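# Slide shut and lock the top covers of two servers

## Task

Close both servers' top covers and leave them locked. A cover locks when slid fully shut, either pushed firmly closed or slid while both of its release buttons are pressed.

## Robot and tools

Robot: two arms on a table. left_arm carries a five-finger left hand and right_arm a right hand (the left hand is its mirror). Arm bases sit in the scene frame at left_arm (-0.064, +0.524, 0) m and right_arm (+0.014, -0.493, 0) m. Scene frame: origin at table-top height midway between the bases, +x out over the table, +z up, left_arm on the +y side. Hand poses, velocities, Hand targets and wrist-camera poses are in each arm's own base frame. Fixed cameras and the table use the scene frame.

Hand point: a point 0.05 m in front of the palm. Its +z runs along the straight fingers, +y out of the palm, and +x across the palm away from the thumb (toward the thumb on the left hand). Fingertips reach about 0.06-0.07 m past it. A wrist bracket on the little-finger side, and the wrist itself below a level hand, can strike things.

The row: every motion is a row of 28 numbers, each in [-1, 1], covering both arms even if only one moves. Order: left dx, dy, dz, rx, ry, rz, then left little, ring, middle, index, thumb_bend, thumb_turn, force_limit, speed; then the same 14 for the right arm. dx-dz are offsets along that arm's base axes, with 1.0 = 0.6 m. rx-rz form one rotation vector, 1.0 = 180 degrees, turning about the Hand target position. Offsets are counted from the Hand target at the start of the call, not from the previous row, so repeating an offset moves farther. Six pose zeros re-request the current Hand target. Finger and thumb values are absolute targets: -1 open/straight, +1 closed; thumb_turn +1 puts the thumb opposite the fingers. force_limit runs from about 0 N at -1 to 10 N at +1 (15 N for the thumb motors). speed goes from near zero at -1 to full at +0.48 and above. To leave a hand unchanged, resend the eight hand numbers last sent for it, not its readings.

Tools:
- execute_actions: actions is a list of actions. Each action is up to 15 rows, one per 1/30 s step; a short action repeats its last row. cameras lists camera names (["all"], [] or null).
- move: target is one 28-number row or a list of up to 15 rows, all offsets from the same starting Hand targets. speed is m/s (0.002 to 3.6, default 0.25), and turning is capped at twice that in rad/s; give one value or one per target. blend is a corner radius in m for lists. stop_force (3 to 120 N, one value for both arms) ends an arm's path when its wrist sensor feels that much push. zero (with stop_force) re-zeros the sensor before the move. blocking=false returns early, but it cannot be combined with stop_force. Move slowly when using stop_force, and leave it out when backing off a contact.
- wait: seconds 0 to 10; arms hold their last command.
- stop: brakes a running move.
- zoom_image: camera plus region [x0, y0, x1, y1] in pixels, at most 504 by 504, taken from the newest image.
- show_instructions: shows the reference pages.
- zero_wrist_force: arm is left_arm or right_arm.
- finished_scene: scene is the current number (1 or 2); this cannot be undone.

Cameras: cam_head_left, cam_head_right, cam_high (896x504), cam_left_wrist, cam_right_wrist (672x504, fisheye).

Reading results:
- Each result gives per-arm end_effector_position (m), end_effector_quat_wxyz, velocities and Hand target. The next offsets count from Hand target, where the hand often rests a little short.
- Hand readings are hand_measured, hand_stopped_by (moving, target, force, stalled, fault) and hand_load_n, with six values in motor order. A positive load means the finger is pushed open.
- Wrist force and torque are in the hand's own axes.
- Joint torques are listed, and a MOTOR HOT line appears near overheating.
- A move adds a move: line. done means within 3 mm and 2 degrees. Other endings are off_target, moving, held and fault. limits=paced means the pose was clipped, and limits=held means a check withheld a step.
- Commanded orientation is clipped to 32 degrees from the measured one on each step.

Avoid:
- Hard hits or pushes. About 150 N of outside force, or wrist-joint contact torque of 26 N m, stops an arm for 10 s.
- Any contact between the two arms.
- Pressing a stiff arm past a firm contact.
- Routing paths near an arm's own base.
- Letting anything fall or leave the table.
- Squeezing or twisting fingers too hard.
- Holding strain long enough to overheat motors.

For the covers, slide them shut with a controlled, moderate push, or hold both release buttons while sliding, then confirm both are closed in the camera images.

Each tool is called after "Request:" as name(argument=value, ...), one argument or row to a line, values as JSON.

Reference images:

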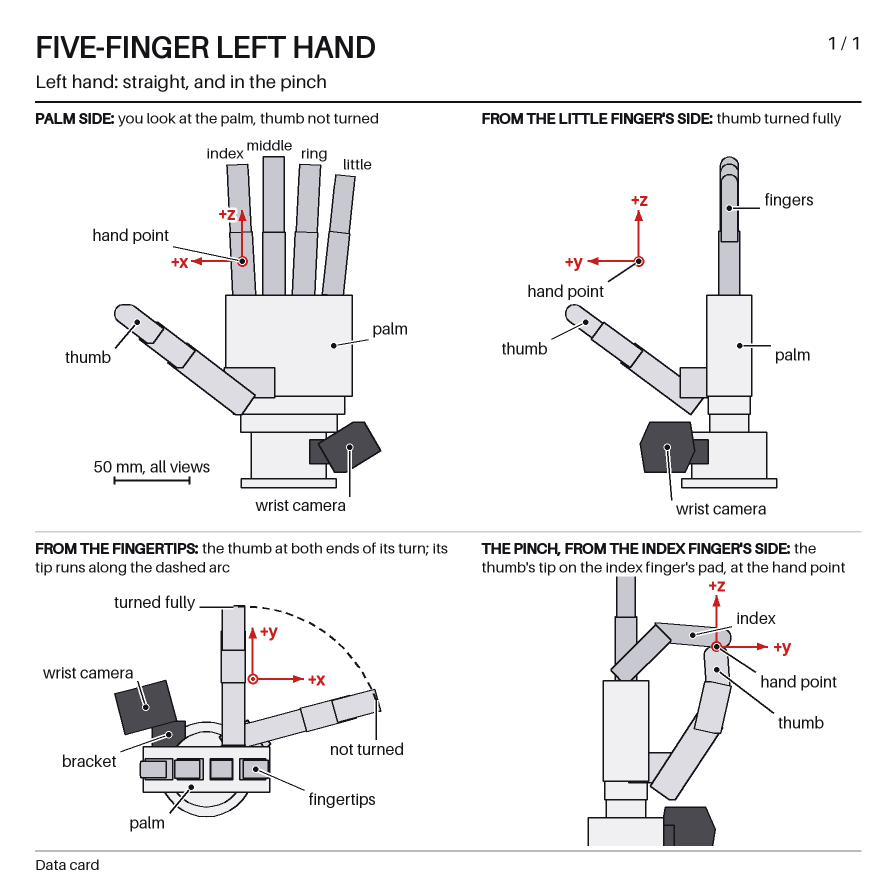

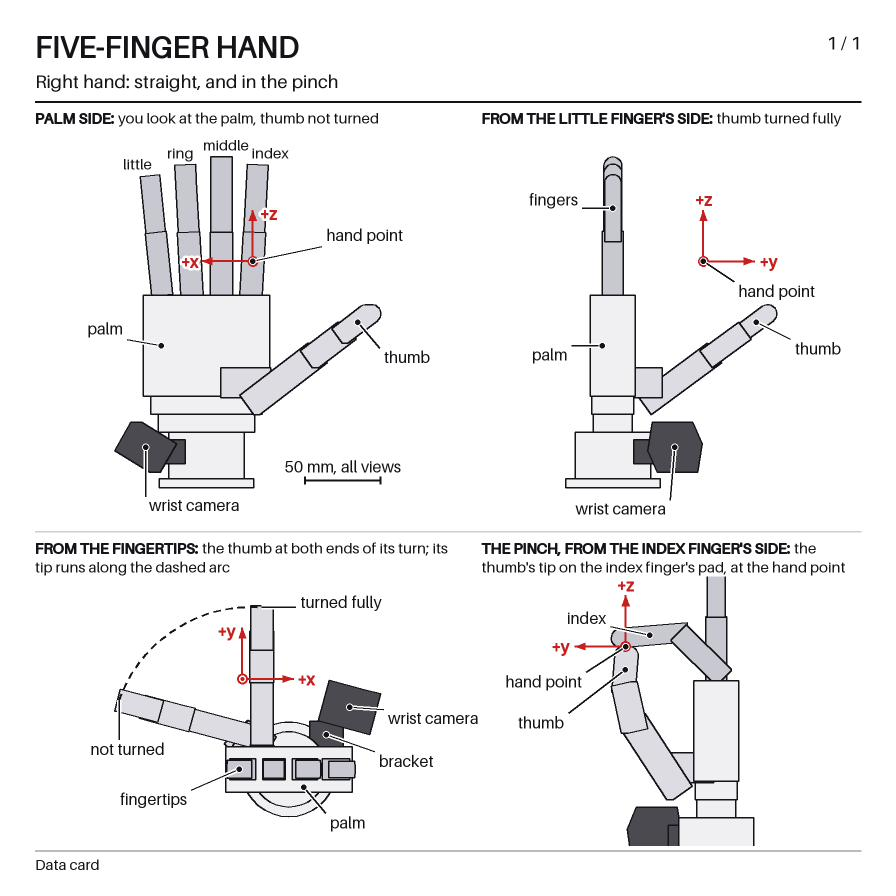

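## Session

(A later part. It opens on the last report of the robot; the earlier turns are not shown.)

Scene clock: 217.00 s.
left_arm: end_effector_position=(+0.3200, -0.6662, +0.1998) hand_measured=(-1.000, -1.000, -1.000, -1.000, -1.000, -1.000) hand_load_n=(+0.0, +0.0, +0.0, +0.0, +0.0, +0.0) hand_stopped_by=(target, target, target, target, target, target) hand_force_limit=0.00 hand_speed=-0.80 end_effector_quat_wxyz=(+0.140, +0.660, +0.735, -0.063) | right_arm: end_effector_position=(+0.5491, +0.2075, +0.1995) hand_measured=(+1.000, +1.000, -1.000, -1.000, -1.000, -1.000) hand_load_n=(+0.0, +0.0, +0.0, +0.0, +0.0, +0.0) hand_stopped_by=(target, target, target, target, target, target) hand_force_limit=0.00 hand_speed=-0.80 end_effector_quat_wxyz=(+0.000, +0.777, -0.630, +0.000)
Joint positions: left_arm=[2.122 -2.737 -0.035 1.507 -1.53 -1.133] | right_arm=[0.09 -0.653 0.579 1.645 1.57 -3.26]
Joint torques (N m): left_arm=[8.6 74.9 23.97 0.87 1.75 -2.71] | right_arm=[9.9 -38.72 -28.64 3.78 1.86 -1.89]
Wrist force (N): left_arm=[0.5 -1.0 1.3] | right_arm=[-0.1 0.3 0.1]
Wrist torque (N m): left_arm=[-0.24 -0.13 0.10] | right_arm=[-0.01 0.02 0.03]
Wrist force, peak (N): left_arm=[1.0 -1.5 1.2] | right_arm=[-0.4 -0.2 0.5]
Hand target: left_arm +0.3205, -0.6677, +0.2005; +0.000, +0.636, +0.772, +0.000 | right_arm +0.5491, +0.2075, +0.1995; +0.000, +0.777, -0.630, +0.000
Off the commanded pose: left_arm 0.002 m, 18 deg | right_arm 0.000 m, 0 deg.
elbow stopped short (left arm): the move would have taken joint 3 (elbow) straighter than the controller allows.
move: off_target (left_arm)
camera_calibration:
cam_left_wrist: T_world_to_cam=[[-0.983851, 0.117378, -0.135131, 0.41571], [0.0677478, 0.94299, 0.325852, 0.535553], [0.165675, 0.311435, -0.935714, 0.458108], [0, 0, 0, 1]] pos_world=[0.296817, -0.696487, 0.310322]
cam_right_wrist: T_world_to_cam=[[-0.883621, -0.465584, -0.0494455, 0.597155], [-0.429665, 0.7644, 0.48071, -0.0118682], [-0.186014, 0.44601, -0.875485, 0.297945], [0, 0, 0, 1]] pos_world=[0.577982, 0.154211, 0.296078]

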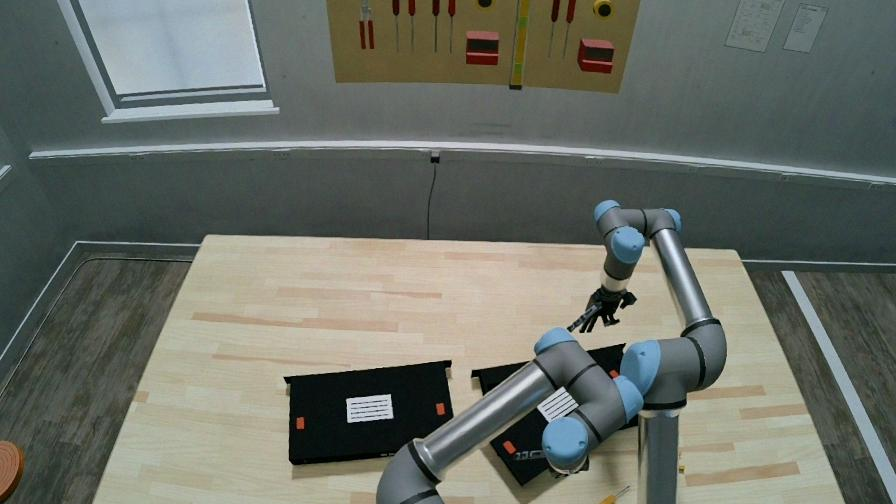

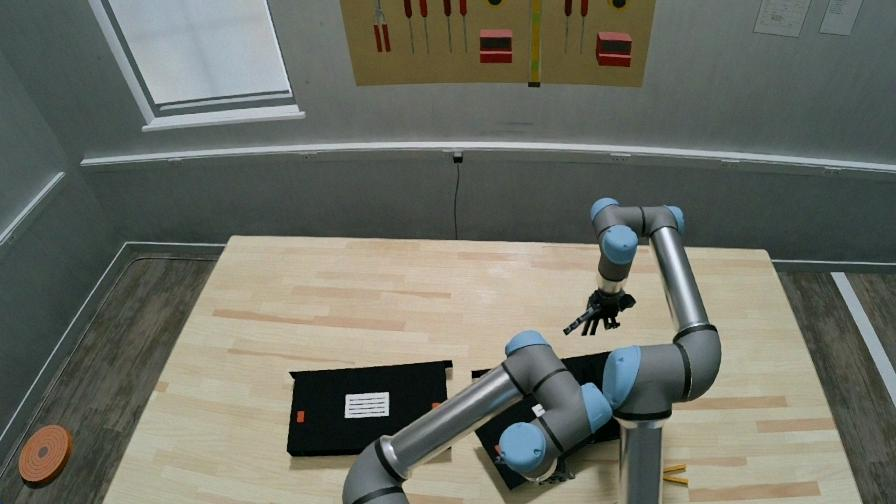

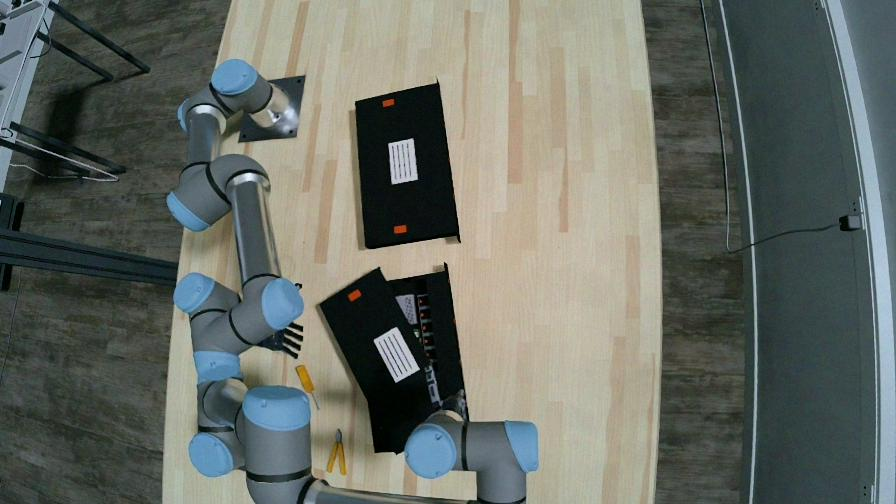

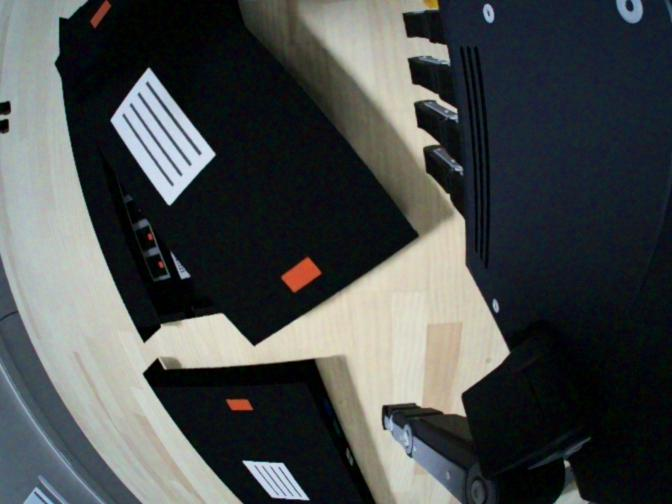

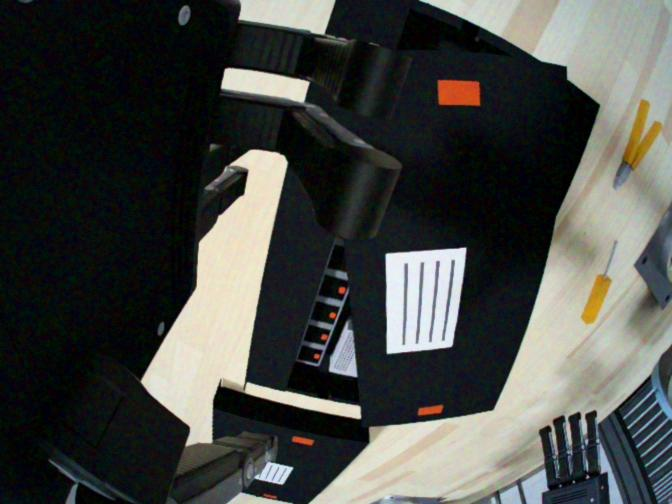

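Request:
move(
  target=[-0.0043,0.017,-0.184,0,0,0,-1,-1,-1,-1,-1,-1,0,-0.8,0,0,-0.129,0,0,0,1,1,-1,-1,-1,-1,0,-0.8],
  speed=0.12,
  stop_force=6,
  cameras=["all"],
)

Request:
zoom_image(
  camera="cam_right_wrist",
  region=[180, 0, 600, 420],
)

Scene clock: 231.67 s.
left_arm: end_effector_position=(+0.3178, -0.6579, +0.1137) hand_measured=(-1.000, -1.000, -1.000, -1.000, -1.000, -1.000) hand_load_n=(+0.0, +0.0, +0.0, +0.0, +0.0, +0.0) hand_stopped_by=(target, target, target, target, target, target) hand_force_limit=0.00 hand_speed=-0.80 end_effector_quat_wxyz=(+0.077, +0.652, +0.754, -0.036) | right_arm: end_effector_position=(+0.5491, +0.2075, +0.1284) hand_measured=(+1.000, +1.000, -1.000, -1.000, -1.000, -1.000) hand_load_n=(+0.0, +0.0, +0.0, +0.0, +0.0, +0.0) hand_stopped_by=(target, target, target, target, target, target) hand_force_limit=0.00 hand_speed=-0.80 end_effector_quat_wxyz=(+0.000, +0.777, -0.630, +0.000)
Joint positions: left_arm=[2.119 -2.856 -0.035 1.49 -1.548 -1.17] | right_arm=[0.09 -0.649 0.753 1.467 1.57 -3.26]
Joint torques (N m): left_arm=[-7.63 77.36 22.48 0.61 1.7 1.8] | right_arm=[-8.86 -38.23 -6.67 1.35 -1.44 -0.96]
Wrist force (N): left_arm=[0.5 -1.0 1.4] | right_arm=[0.1 0.4 0.2]
Wrist torque (N m): left_arm=[-0.25 -0.14 0.02] | right_arm=[-0.01 0.01 0.05]
Wrist force, peak (N): left_arm=[0.9 -1.0 3.8] | right_arm=[-0.1 0.5 0.8]
Hand target: left_arm +0.3178, -0.6579, +0.1137; +0.077, +0.652, +0.754, -0.037 (not the last commanded pose) | right_arm +0.5491, +0.2075, +0.1284; +0.000, +0.777, -0.630, +0.000 (not the last commanded pose)
Off the commanded pose: left_arm 0.024 m, 10 deg | right_arm 0.006 m, 0 deg.
elbow stopped short (left arm): the move would have taken joint 3 (elbow) straighter than the controller allows.
move: held (left_arm; a check stopped the path), off_target (right_arm; braked when a check withheld steps of left_arm); limits=held
pose unreachable (left arm): on one or more control steps of this call, first in action 0 (counted from 0), this arm could not follow its commanded pose, so it was not sent that pose on those steps. It may still have moved: this result reports where it is.
cause: moving toward the commanded pose would bring a part of the arm too close to another arm (a part of this arm just beyond joint 4 (wrist 1) and a part of the right arm just beyond its joint 2 (shoulder lift), 6 mm apart when this arm was first held).
camera_calibration:
cam_left_wrist: T_world_to_cam=[[-0.993992, 0.0921573, -0.0590566, 0.378846], [0.0574797, 0.89865, 0.434885, 0.517656], [0.093149, 0.428877, -0.898548, 0.471274], [0, 0, 0, 1]] pos_world=[0.302916, -0.702223, 0.220715]
cam_right_wrist: T_world_to_cam=[[-0.883547, -0.465726, -0.049432, 0.593616], [-0.429775, 0.764318, 0.480741, 0.0223797], [-0.186112, 0.446002, -0.875468, 0.235752], [0, 0, 0, 1]] pos_world=[0.577983, 0.154211, 0.224978]

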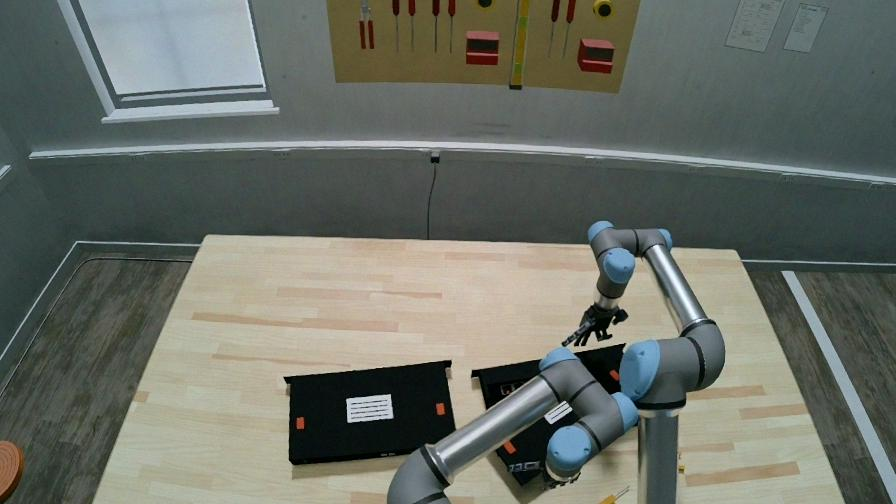

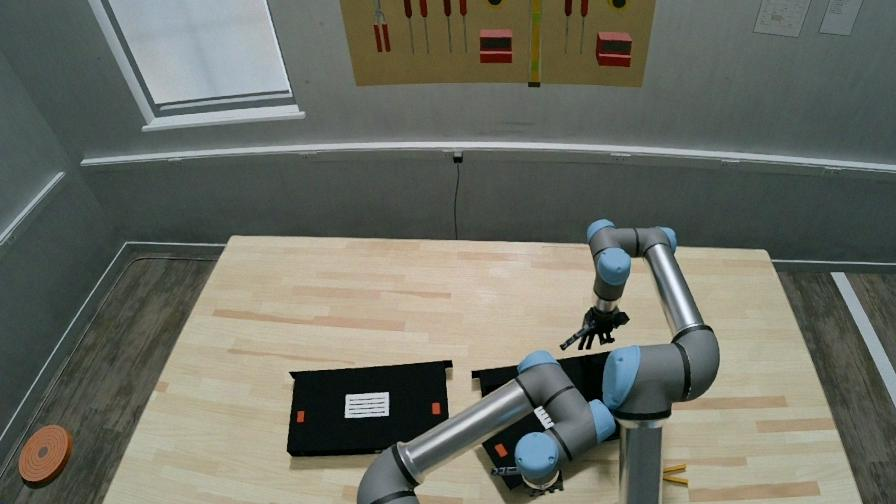

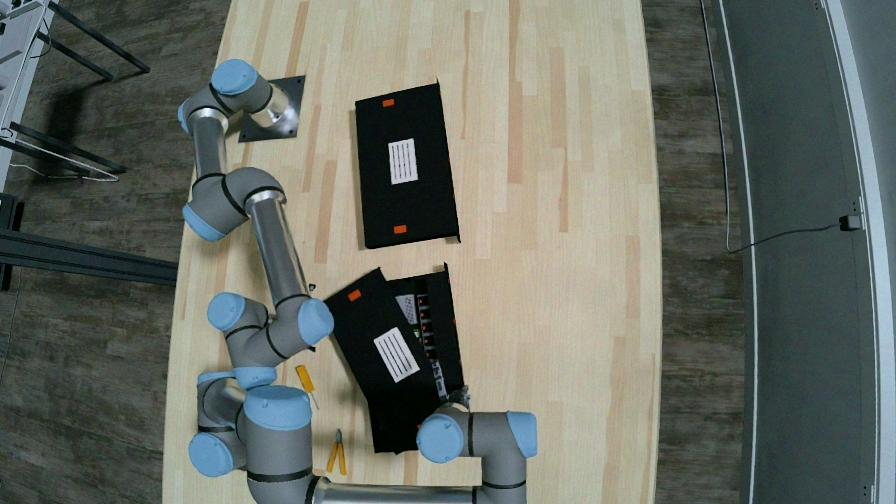

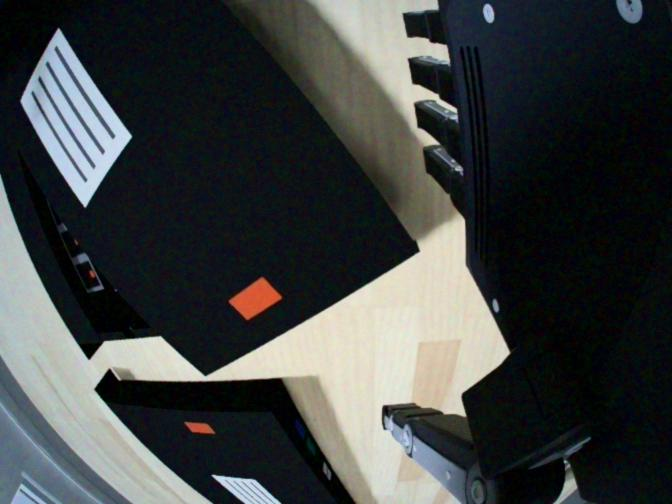

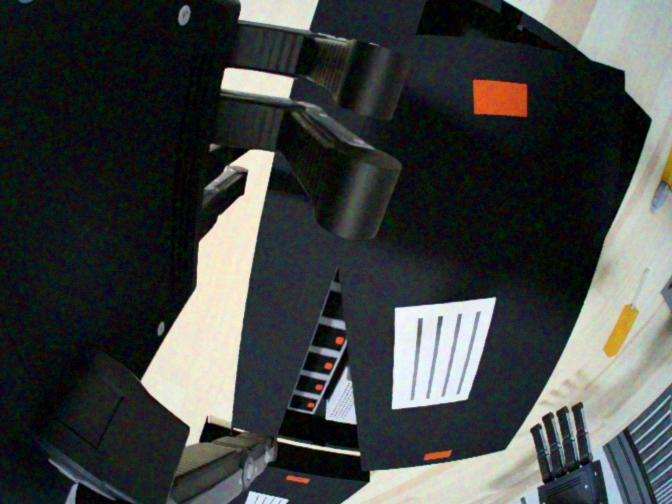

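Scaled by 1.200 from the camera's 672x504 image, which has a finer 960x720 frame.

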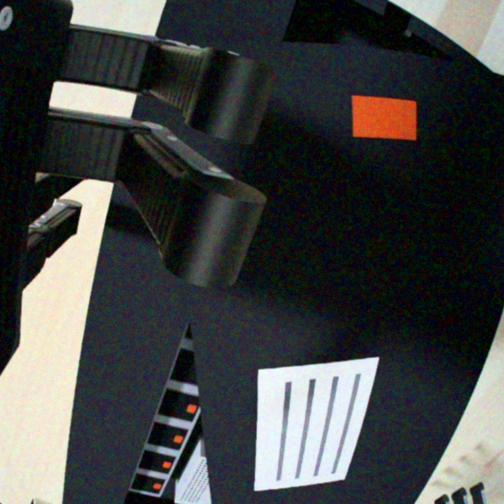

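Request:
move(
  target=[0.02,0.347,0.167,0.0494,0.0229,0.0152,-1,-1,-1,-1,-1,-1,0,-0.8,0,0,0,0,0,0,1,1,-1,-1,-1,-1,0,-0.8],
)

Request:
move(
  target=[0,0,0,0,0,0,-1,-1,-1,-1,-1,-1,0,-0.8,0,0,-0.0107,0,0,0,1,1,-1,-1,-1,-1,0,-0.8],
  speed=0.03,
  stop_force=4,
  cameras=["cam_right_wrist","cam_left_wrist"],
)

Scene clock: 241.97 s.
left_arm: end_effector_position=(+0.3298, -0.4498, +0.2138) hand_measured=(-1.000, -1.000, -1.000, -1.000, -1.000, -1.000) hand_load_n=(+0.0, +0.0, +0.0, +0.0, +0.0, +0.0) hand_stopped_by=(target, target, target, target, target, target) hand_force_limit=0.00 hand_speed=-0.80 end_effector_quat_wxyz=(+0.000, +0.636, +0.772, +0.001) | right_arm: end_effector_position=(+0.5491, +0.2075, +0.1284) hand_measured=(+1.000, +1.000, -1.000, -1.000, -1.000, -1.000) hand_load_n=(+0.0, +0.0, +0.0, +0.0, +0.0, +0.0) hand_stopped_by=(target, target, target, target, target, target) hand_force_limit=0.00 hand_speed=-0.80 end_effector_quat_wxyz=(+0.000, +0.777, -0.630, +0.000)
Joint positions: left_arm=[2.322 -2.221 -1.014 1.665 -1.572 -1.013] | right_arm=[0.09 -0.649 0.753 1.467 1.57 -3.26]
Joint torques (N m): left_arm=[8.56 61.66 11.88 0.19 1.5 1.68] | right_arm=[-10.1 -38.78 -8.74 1.17 -1.37 1.24]
Wrist force (N): left_arm=[0.8 -0.9 1.1] | right_arm=[-0.3 0.5 0.6]
Wrist torque (N m): left_arm=[-0.19 -0.23 0.02] | right_arm=[-0.02 0.05 0.02]
Wrist force, peak (N): left_arm=[0.3 -1.8 1.9] | right_arm=[-0.2 0.7 0.4]
Hand target: left_arm +0.3298, -0.4497, +0.2139; +0.000, +0.636, +0.772, +0.000 | right_arm +0.5491, +0.2075, +0.1284; +0.000, +0.777, -0.630, +0.000
Off the commanded pose: left_arm 0.000 m, 0 deg | right_arm 0.000 m, 0 deg.
move: done

Scene clock: 243.30 s.
left_arm: end_effector_position=(+0.3298, -0.4497, +0.2139) hand_measured=(-1.000, -1.000, -1.000, -1.000, -1.000, -1.000) hand_load_n=(+0.0, +0.0, +0.0, +0.0, +0.0, +0.0) hand_stopped_by=(target, target, target, target, target, target) hand_force_limit=0.00 hand_speed=-0.80 end_effector_quat_wxyz=(+0.000, +0.636, +0.772, +0.000) | right_arm: end_effector_position=(+0.5491, +0.2075, +0.1220) hand_measured=(+1.000, +1.000, -1.000, -1.000, -1.000, -1.000) hand_load_n=(+0.0, +0.0, +0.0, +0.0, +0.0, +0.0) hand_stopped_by=(target, target, target, target, target, target) hand_force_limit=0.00 hand_speed=-0.80 end_effector_quat_wxyz=(+0.000, +0.777, -0.630, +0.000)
Joint positions: left_arm=[2.322 -2.221 -1.014 1.665 -1.572 -1.013] | right_arm=[0.09 -0.646 0.765 1.452 1.57 -3.26]
Joint torques (N m): left_arm=[7.76 61.3 10.77 0.34 1.5 1.87] | right_arm=[-8.34 -37.73 -7.13 0.94 -0.98 1.12]
Wrist force (N): left_arm=[0.5 -1.1 1.2] | right_arm=[0.2 0.4 0.4]
Wrist torque (N m): left_arm=[-0.23 -0.17 0.02] | right_arm=[-0.02 -0.01 0.05]
Wrist force, peak (N): left_arm=[0.7 -1.2 1.4] | right_arm=[-0.2 0.6 0.4]
Hand target: left_arm +0.3298, -0.4497, +0.2139; +0.000, +0.636, +0.772, +0.000 | right_arm +0.5491, +0.2075, +0.1220; +0.000, +0.777, -0.630, +0.000
Off the commanded pose: left_arm 0.000 m, 0 deg | right_arm 0.000 m, 0 deg.
move: done
camera_calibration:
cam_left_wrist: T_world_to_cam=[[-0.998606, 0.0471813, 0.0236517, 0.341131], [0.0522879, 0.823527, 0.564862, 0.226443], [0.00717311, 0.565311, -0.824847, 0.544918], [0, 0, 0, 1]] pos_world=[0.324907, -0.510625, 0.313497]
cam_right_wrist: T_world_to_cam=[[-0.883567, -0.46569, -0.04941, 0.593296], [-0.429734, 0.764339, 0.480743, 0.0254771], [-0.186112, 0.446002, -0.875468, 0.230061], [0, 0, 0, 1]] pos_world=[0.577982, 0.154211, 0.218478]
Images, in order (width x height): cam_left_wrist 672x504, cam_right_wrist 672x504.

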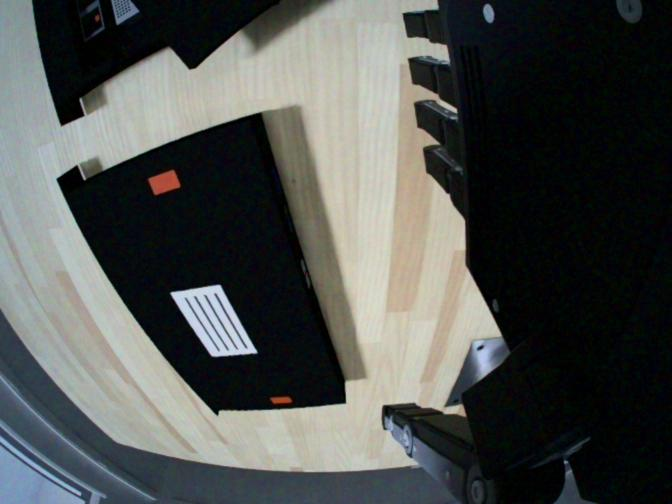

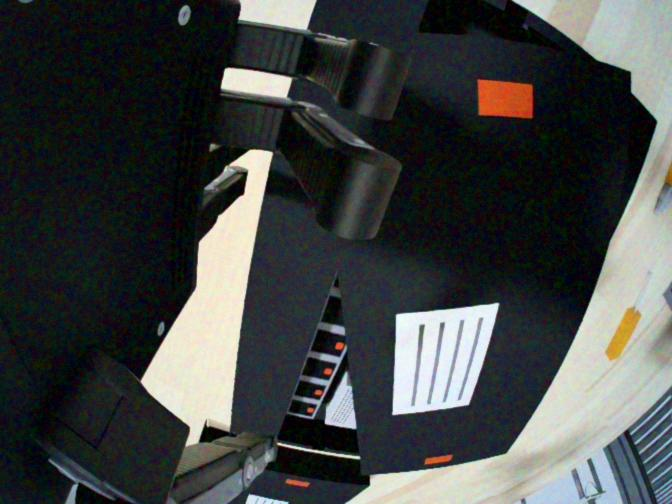

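Request:
move(
  target=[0,0,0,0,0,0,-1,-1,-1,-1,-1,-1,0,-0.8,-0.07,-0.04,0,0,0,0,1,1,-1,-1,-1,-1,0,-0.8],
  speed=0.05,
  stop_force=15,
  cameras=["all"],
)

Request:
zoom_image(
  camera="cam_high",
  region=[300, 250, 500, 470],
)

Scene clock: 247.10 s.
left_arm: end_effector_position=(+0.3298, -0.4497, +0.2139) hand_measured=(-1.000, -1.000, -1.000, -1.000, -1.000, -1.000) hand_load_n=(+0.0, +0.0, +0.0, +0.0, +0.0, +0.0) hand_stopped_by=(target, target, target, target, target, target) hand_force_limit=0.00 hand_speed=-0.80 end_effector_quat_wxyz=(+0.000, +0.636, +0.772, +0.000) | right_arm: end_effector_position=(+0.5071, +0.1835, +0.1220) hand_measured=(+1.000, +1.000, -1.000, -1.000, -1.000, -1.000) hand_load_n=(+0.0, +0.0, +0.0, +0.0, +0.0, +0.0) hand_stopped_by=(target, target, target, target, target, target) hand_force_limit=0.00 hand_speed=-0.80 end_effector_quat_wxyz=(+0.000, +0.777, -0.630, +0.000)
Joint positions: left_arm=[2.322 -2.221 -1.014 1.665 -1.572 -1.013] | right_arm=[0.056 -0.79 1.027 1.334 1.57 -3.294]
Joint torques (N m): left_arm=[8.14 61.23 11.54 0.24 1.47 1.7] | right_arm=[-12.88 -61.27 -4.86 1.67 -1.97 -1.72]
Wrist force (N): left_arm=[0.5 -0.9 1.2] | right_arm=[0.1 -1.9 0.9]
Wrist torque (N m): left_arm=[-0.21 -0.18 0.02] | right_arm=[0.06 -0.01 -0.01]
Wrist force, peak (N): left_arm=[0.6 -1.2 1.3] | right_arm=[0.0 -2.5 0.3]
Hand target: left_arm +0.3298, -0.4497, +0.2139; +0.000, +0.636, +0.772, +0.000 | right_arm +0.5071, +0.1835, +0.1220; +0.000, +0.777, -0.630, +0.000
Off the commanded pose: left_arm 0.000 m, 0 deg | right_arm 0.000 m, 0 deg.
move: done
camera_calibration:
cam_left_wrist: T_world_to_cam=[[-0.998606, 0.0471813, 0.0236517, 0.341131], [0.0522879, 0.823527, 0.564862, 0.226443], [0.00717311, 0.565311, -0.824847, 0.544918], [0, 0, 0, 1]] pos_world=[0.324907, -0.510625, 0.313497]
cam_right_wrist: T_world_to_cam=[[-0.883567, -0.46569, -0.04941, 0.54501], [-0.429734, 0.764339, 0.480743, 0.0257724], [-0.186112, 0.446002, -0.875468, 0.232949], [0, 0, 0, 1]] pos_world=[0.535982, 0.130211, 0.218478]

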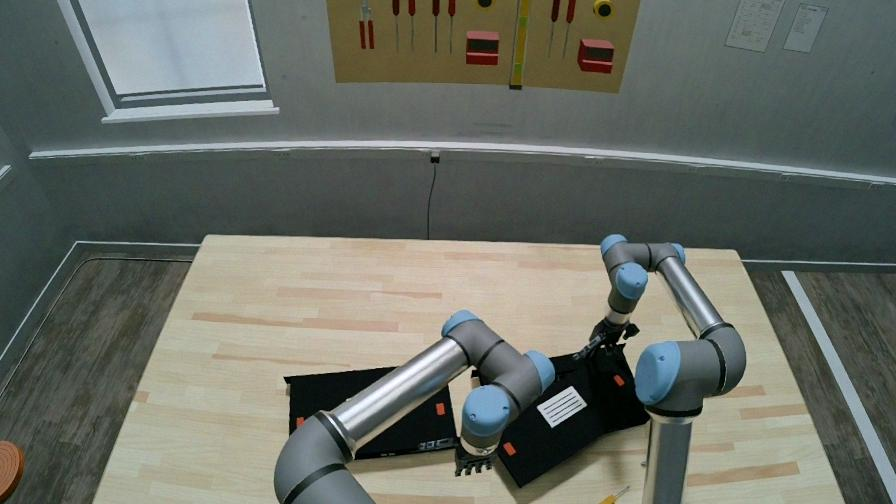

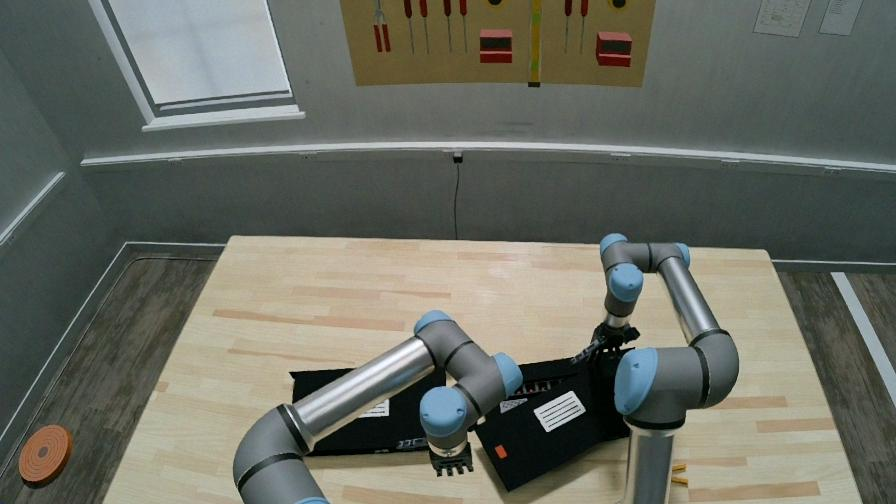

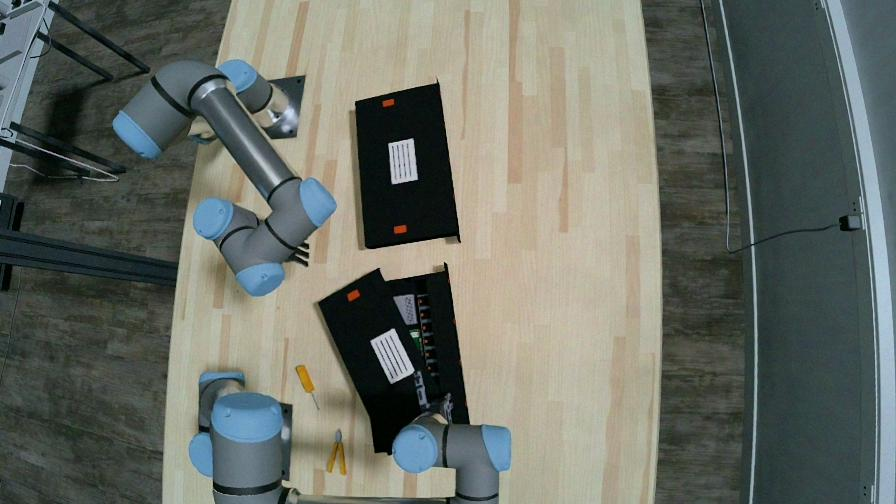

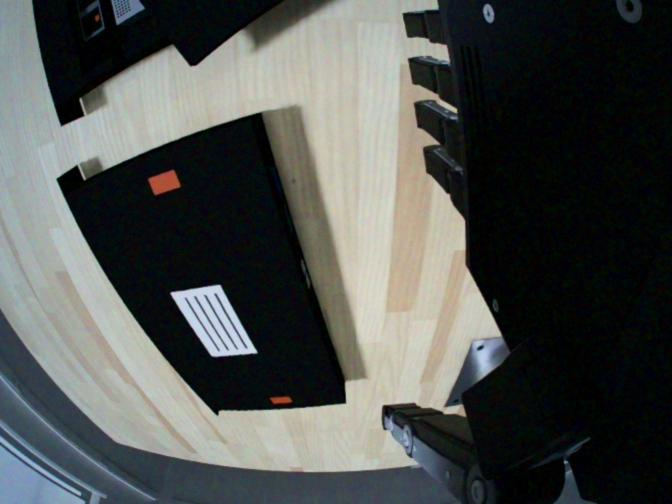

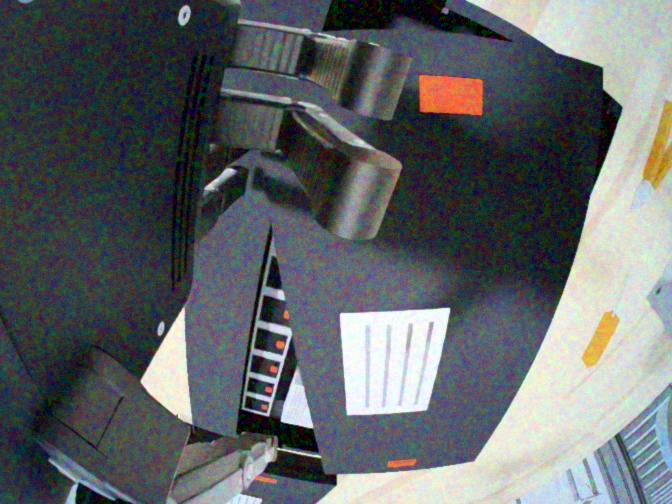

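Scaled by 2.291 from the camera's 896x504 image, which has a finer 1280x720 frame.

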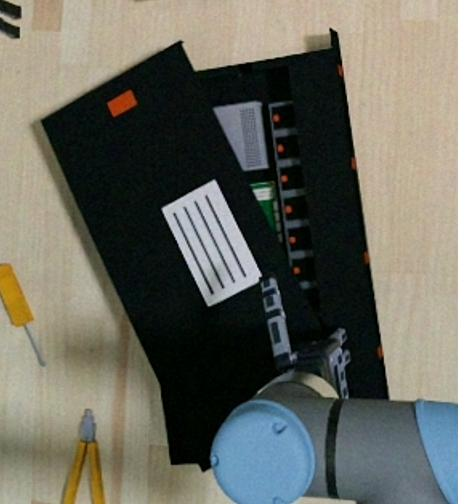

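Request:
move(
  target=[0,0,0,0,0,0,-1,-1,-1,-1,-1,-1,0,-0.8,-0.061,-0.047,0,0,0,0,1,1,-1,-1,-1,-1,0,-0.8],
  speed=0.05,
  stop_force=15,
  cameras=["cam_high","cam_right_wrist"],
)

Request:
zoom_image(
  camera="cam_high",
  region=[300, 250, 500, 470],
)

Scene clock: 250.73 s.
left_arm: end_effector_position=(+0.3298, -0.4497, +0.2139) hand_measured=(-1.000, -1.000, -1.000, -1.000, -1.000, -1.000) hand_load_n=(+0.0, +0.0, +0.0, +0.0, +0.0, +0.0) hand_stopped_by=(target, target, target, target, target, target) hand_force_limit=0.00 hand_speed=-0.80 end_effector_quat_wxyz=(+0.000, +0.636, +0.772, +0.000) | right_arm: end_effector_position=(+0.4705, +0.1553, +0.1220) hand_measured=(+1.000, +1.000, -1.000, -1.000, -1.000, -1.000) hand_load_n=(+0.0, +0.0, +0.5, +0.0, +0.0, +0.0) hand_stopped_by=(target, target, target, target, target, target) hand_force_limit=0.00 hand_speed=-0.80 end_effector_quat_wxyz=(+0.000, +0.777, -0.630, +0.000)
Joint positions: left_arm=[2.322 -2.221 -1.014 1.665 -1.572 -1.013] | right_arm=[0.008 -0.9 1.22 1.251 1.57 -3.343]
Joint torques (N m): left_arm=[8.26 61.17 11.31 0.21 1.46 1.6] | right_arm=[-14.17 -56.03 -6.18 1.57 -1.53 -1.61]
Wrist force (N): left_arm=[0.7 -0.9 1.1] | right_arm=[-1.2 -1.9 0.2]
Wrist torque (N m): left_arm=[-0.18 -0.21 0.03] | right_arm=[0.06 -0.07 -0.09]
Wrist force, peak (N): left_arm=[0.7 -1.3 1.3] | right_arm=[-0.2 -2.3 0.8]
Hand target: left_arm +0.3298, -0.4497, +0.2139; +0.000, +0.636, +0.772, +0.000 | right_arm +0.4705, +0.1553, +0.1220; +0.000, +0.777, -0.630, +0.000
Off the commanded pose: left_arm 0.000 m, 0 deg | right_arm 0.000 m, 0 deg.
move: done
camera_calibration:
cam_right_wrist: T_world_to_cam=[[-0.883567, -0.46569, -0.04941, 0.499539], [-0.429734, 0.764339, 0.480743, 0.0315985], [-0.186112, 0.446002, -0.875468, 0.238714], [0, 0, 0, 1]] pos_world=[0.499382, 0.102011, 0.218478]
Images, in order (width x height): cam_high 896x504, cam_right_wrist 672x504.

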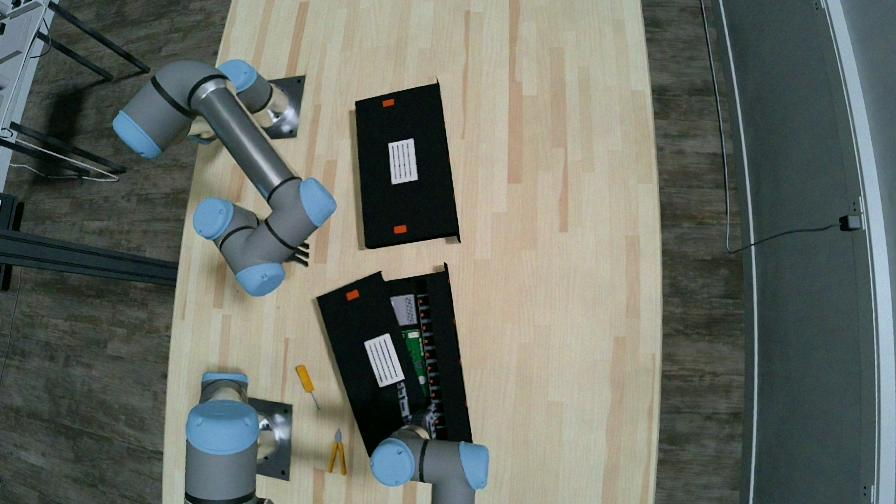

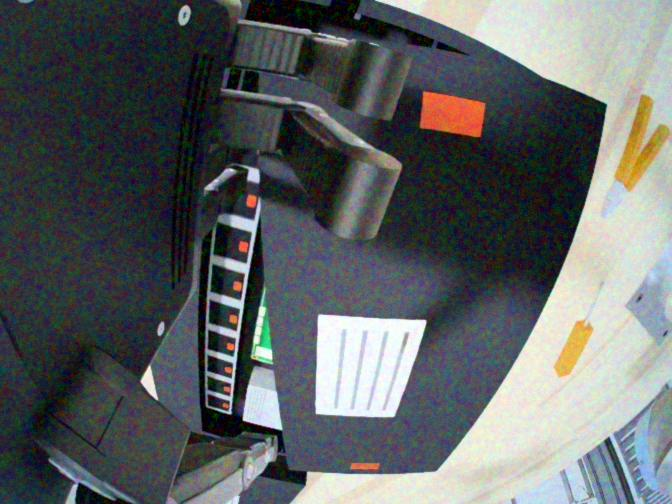

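Scaled by 2.291 from the camera's 896x504 image, which has a finer 1280x720 frame.

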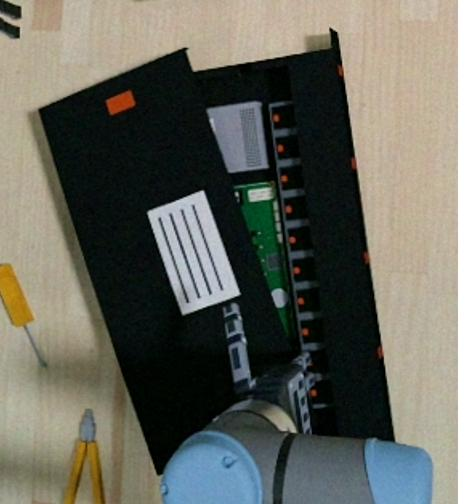

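Request:
move(
  target=[
    [-0.06,0.12,0.07,0,0,0,-1,-1,-1,-1,-1,-1,0,-0.8,0,0,0.18,0,0,0,1,1,-1,-1,-1,-1,0,-0.8],
    [-0.133,0.25,0.143,0,0,0,-1,-1,-1,-1,-1,-1,0,-0.8,-0.22,0.13,0.25,0,0,-0.5,1,1,-1,-1,-1,-1,0,-0.8],
  ],
  blend=[0.03,0],
)

Request:
move(
  target=[0,0,0,0,0,0,-1,-1,-1,-1,-1,-1,0,-0.8,-0.154,0.125,-0.08,0,0,-0.5,-1,-1,-1,-1,-1,-1,0,-0.8],
  cameras=["all"],
)

Scene clock: 263.93 s.
left_arm: end_effector_position=(+0.2500, -0.2997, +0.2997) hand_measured=(-1.000, -1.000, -1.000, -1.000, -1.000, -1.000) hand_load_n=(+0.0, +0.0, +0.0, +0.0, +0.0, +0.0) hand_stopped_by=(target, target, target, target, target, target) hand_force_limit=0.00 hand_speed=-0.80 end_effector_quat_wxyz=(+0.000, +0.636, +0.772, +0.000) | right_arm: end_effector_position=(+0.3385, +0.2333, +0.2720) hand_measured=(+1.000, +1.000, -1.000, -1.000, -1.000, -1.000) hand_load_n=(+0.0, +0.5, +0.0, +0.0, +0.0, +0.0) hand_stopped_by=(target, target, target, target, target, target) hand_force_limit=0.00 hand_speed=-0.80 end_effector_quat_wxyz=(+0.001, -0.104, +0.995, +0.000)
Joint positions: left_arm=[2.438 -1.759 -1.459 1.648 -1.572 -0.897] | right_arm=[0.105 -1.455 1.615 1.41 1.571 -1.674]
Joint torques (N m): left_arm=[8.06 42.19 11.5 -5.02 1.74 1.87] | right_arm=[9.8 -35.53 -6.98 3.47 1.77 1.59]
Wrist force (N): left_arm=[0.7 -1.2 1.1] | right_arm=[-0.2 0.4 -0.2]
Wrist torque (N m): left_arm=[-0.23 -0.22 0.04] | right_arm=[0.02 0.05 -0.05]
Wrist force, peak (N): left_arm=[1.1 -1.2 0.9] | right_arm=[-1.4 -1.8 0.1]
Hand target: left_arm +0.2500, -0.2997, +0.2997; +0.000, +0.636, +0.772, +0.000 | right_arm +0.3385, +0.2333, +0.2720; +0.001, -0.104, +0.995, +0.000
Off the commanded pose: left_arm 0.000 m, 0 deg | right_arm 0.000 m, 0 deg.
move: done

Scene clock: 267.80 s.
left_arm: end_effector_position=(+0.2500, -0.2997, +0.2997) hand_measured=(-1.000, -1.000, -1.000, -1.000, -1.000, -1.000) hand_load_n=(+0.0, +0.0, +0.0, +0.0, +0.0, +0.0) hand_stopped_by=(target, target, target, target, target, target) hand_force_limit=0.00 hand_speed=-0.80 end_effector_quat_wxyz=(+0.000, +0.636, +0.772, +0.000) | right_arm: end_effector_position=(+0.2461, +0.3083, +0.2240) hand_measured=(-1.000, -1.000, -1.000, -1.000, -1.000, -1.000) hand_load_n=(+0.0, +0.0, +0.0, +0.0, -0.5, +0.0) hand_stopped_by=(target, target, target, target, target, target) hand_force_limit=0.00 hand_speed=-0.80 end_effector_quat_wxyz=(+0.000, +0.630, +0.777, +0.000)
Joint positions: left_arm=[2.438 -1.759 -1.459 1.648 -1.572 -0.897] | right_arm=[0.699 -1.403 1.681 1.294 1.572 0.49]
Joint torques (N m): left_arm=[7.26 41.73 11.25 -4.99 1.75 1.86] | right_arm=[9.37 -11.84 -27.55 1.54 1.97 1.43]
Wrist force (N): left_arm=[0.5 -1.2 1.2] | right_arm=[0.0 0.3 0.0]
Wrist torque (N m): left_arm=[-0.24 -0.18 0.02] | right_arm=[-0.03 0.01 -0.03]
Wrist force, peak (N): left_arm=[0.8 -1.1 1.3] | right_arm=[-0.2 0.6 0.2]
Hand target: left_arm +0.2500, -0.2997, +0.2997; +0.000, +0.636, +0.772, +0.000 | right_arm +0.2461, +0.3083, +0.2240; +0.000, +0.630, +0.777, +0.000
Off the commanded pose: left_arm 0.000 m, 0 deg | right_arm 0.000 m, 0 deg.
move: done
camera_calibration:
cam_left_wrist: T_world_to_cam=[[-0.998606, 0.0471813, 0.0236517, 0.252336], [0.0522879, 0.823527, 0.564862, 0.058621], [0.00717311, 0.565311, -0.824847, 0.531466], [0, 0, 0, 1]] pos_world=[0.245107, -0.360625, 0.399297]
cam_right_wrist: T_world_to_cam=[[0.883493, 0.465833, -0.0493965, -0.344519], [0.429845, -0.764257, 0.480775, 0.0288992], [0.186209, -0.445994, -0.875452, 0.401382], [0, 0, 0, 1]] pos_world=[0.217217, 0.361588, 0.320478]

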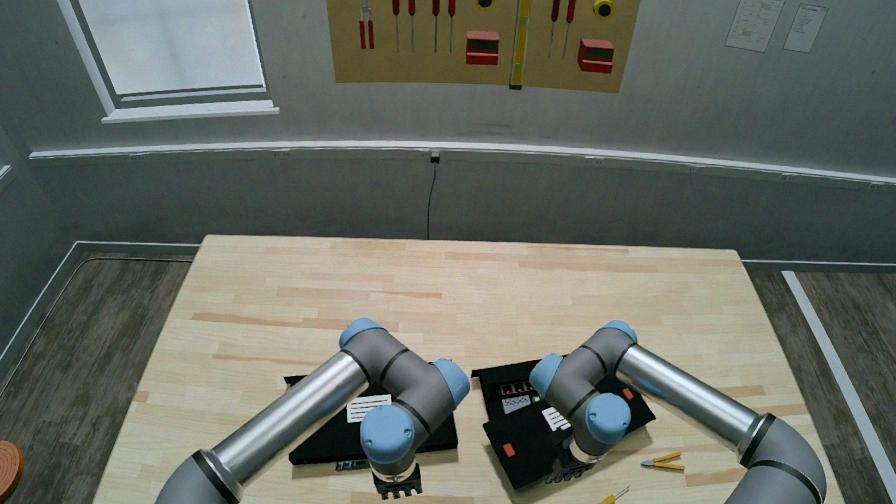

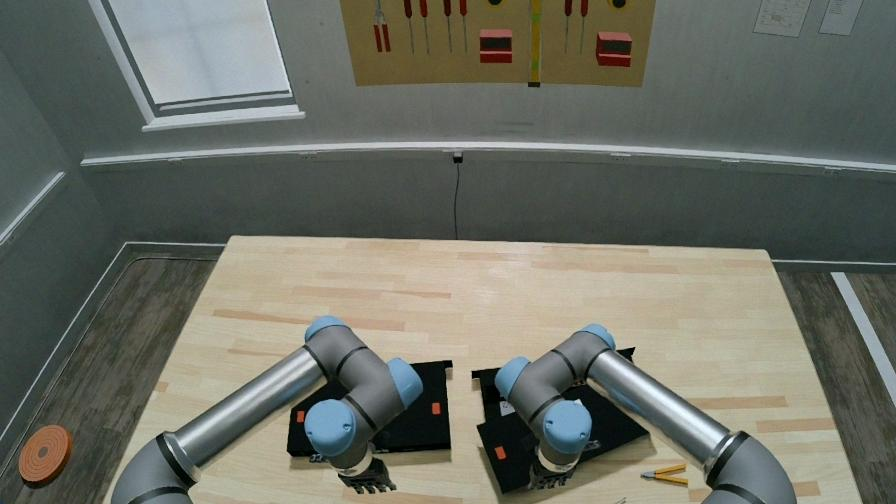

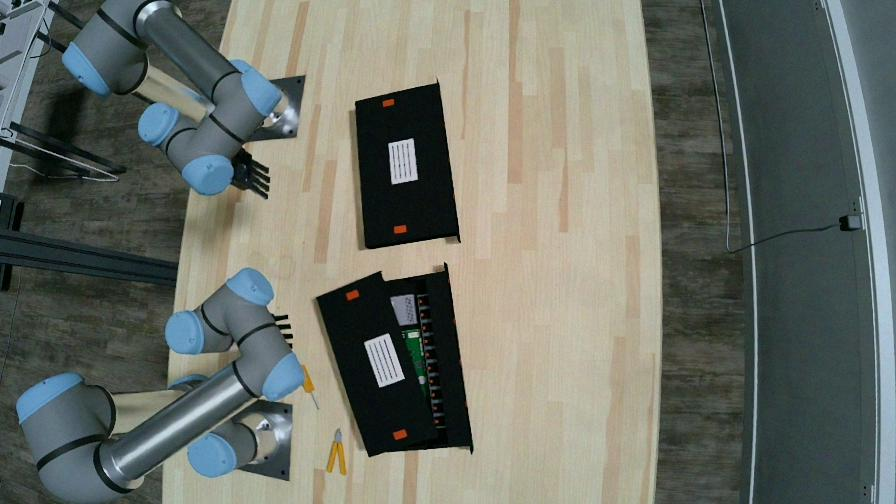

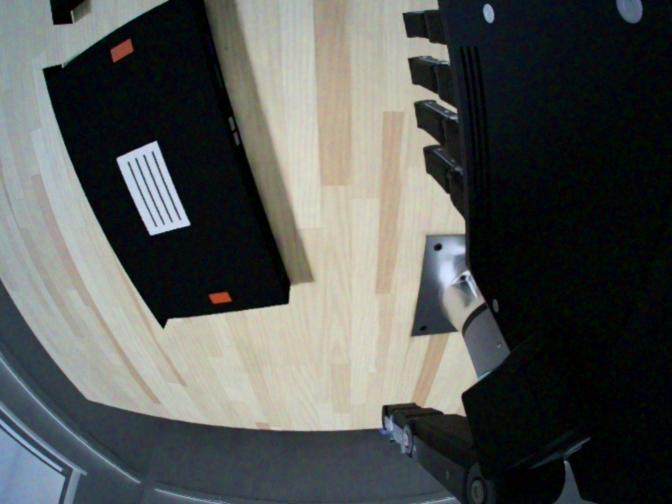

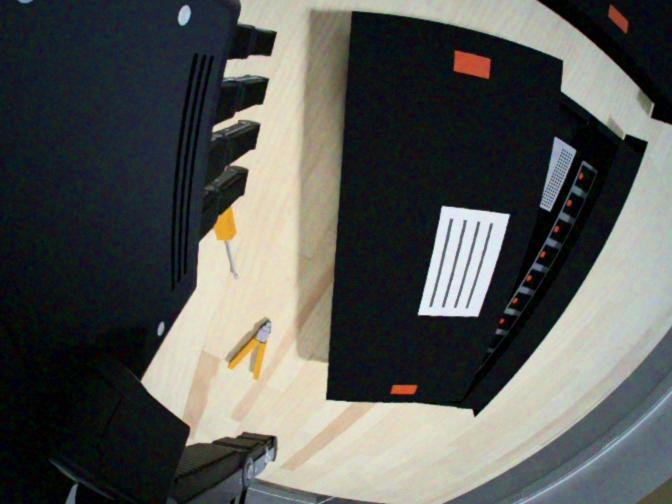

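Request:
zoom_image(
  camera="cam_right_wrist",
  region=[300, 300, 520, 450],
)

Request:
zoom_image(
  camera="cam_right_wrist",
  region=[320, 0, 672, 200],
)

Request:
zoom_image(
  camera="cam_high",
  region=[300, 250, 500, 470],
)

Scaled by 2.291 from the camera's 672x504 image, which has a finer 960x720 frame.

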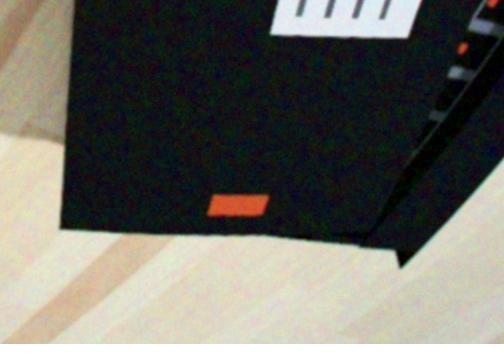

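Scaled by 1.432 from the camera's 672x504 image, which has a finer 960x720 frame.

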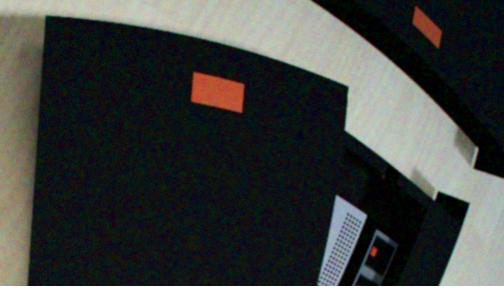

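Scaled by 2.291 from the camera's 896x504 image, which has a finer 1280x720 frame.

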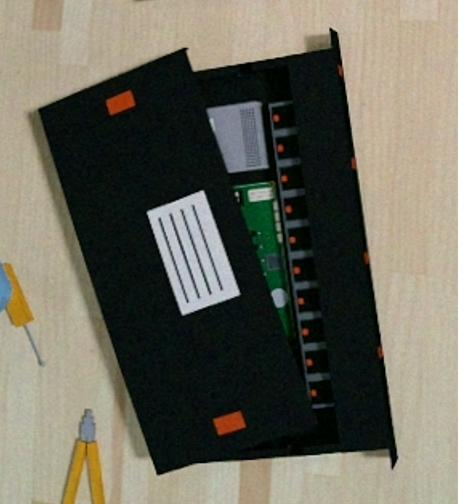

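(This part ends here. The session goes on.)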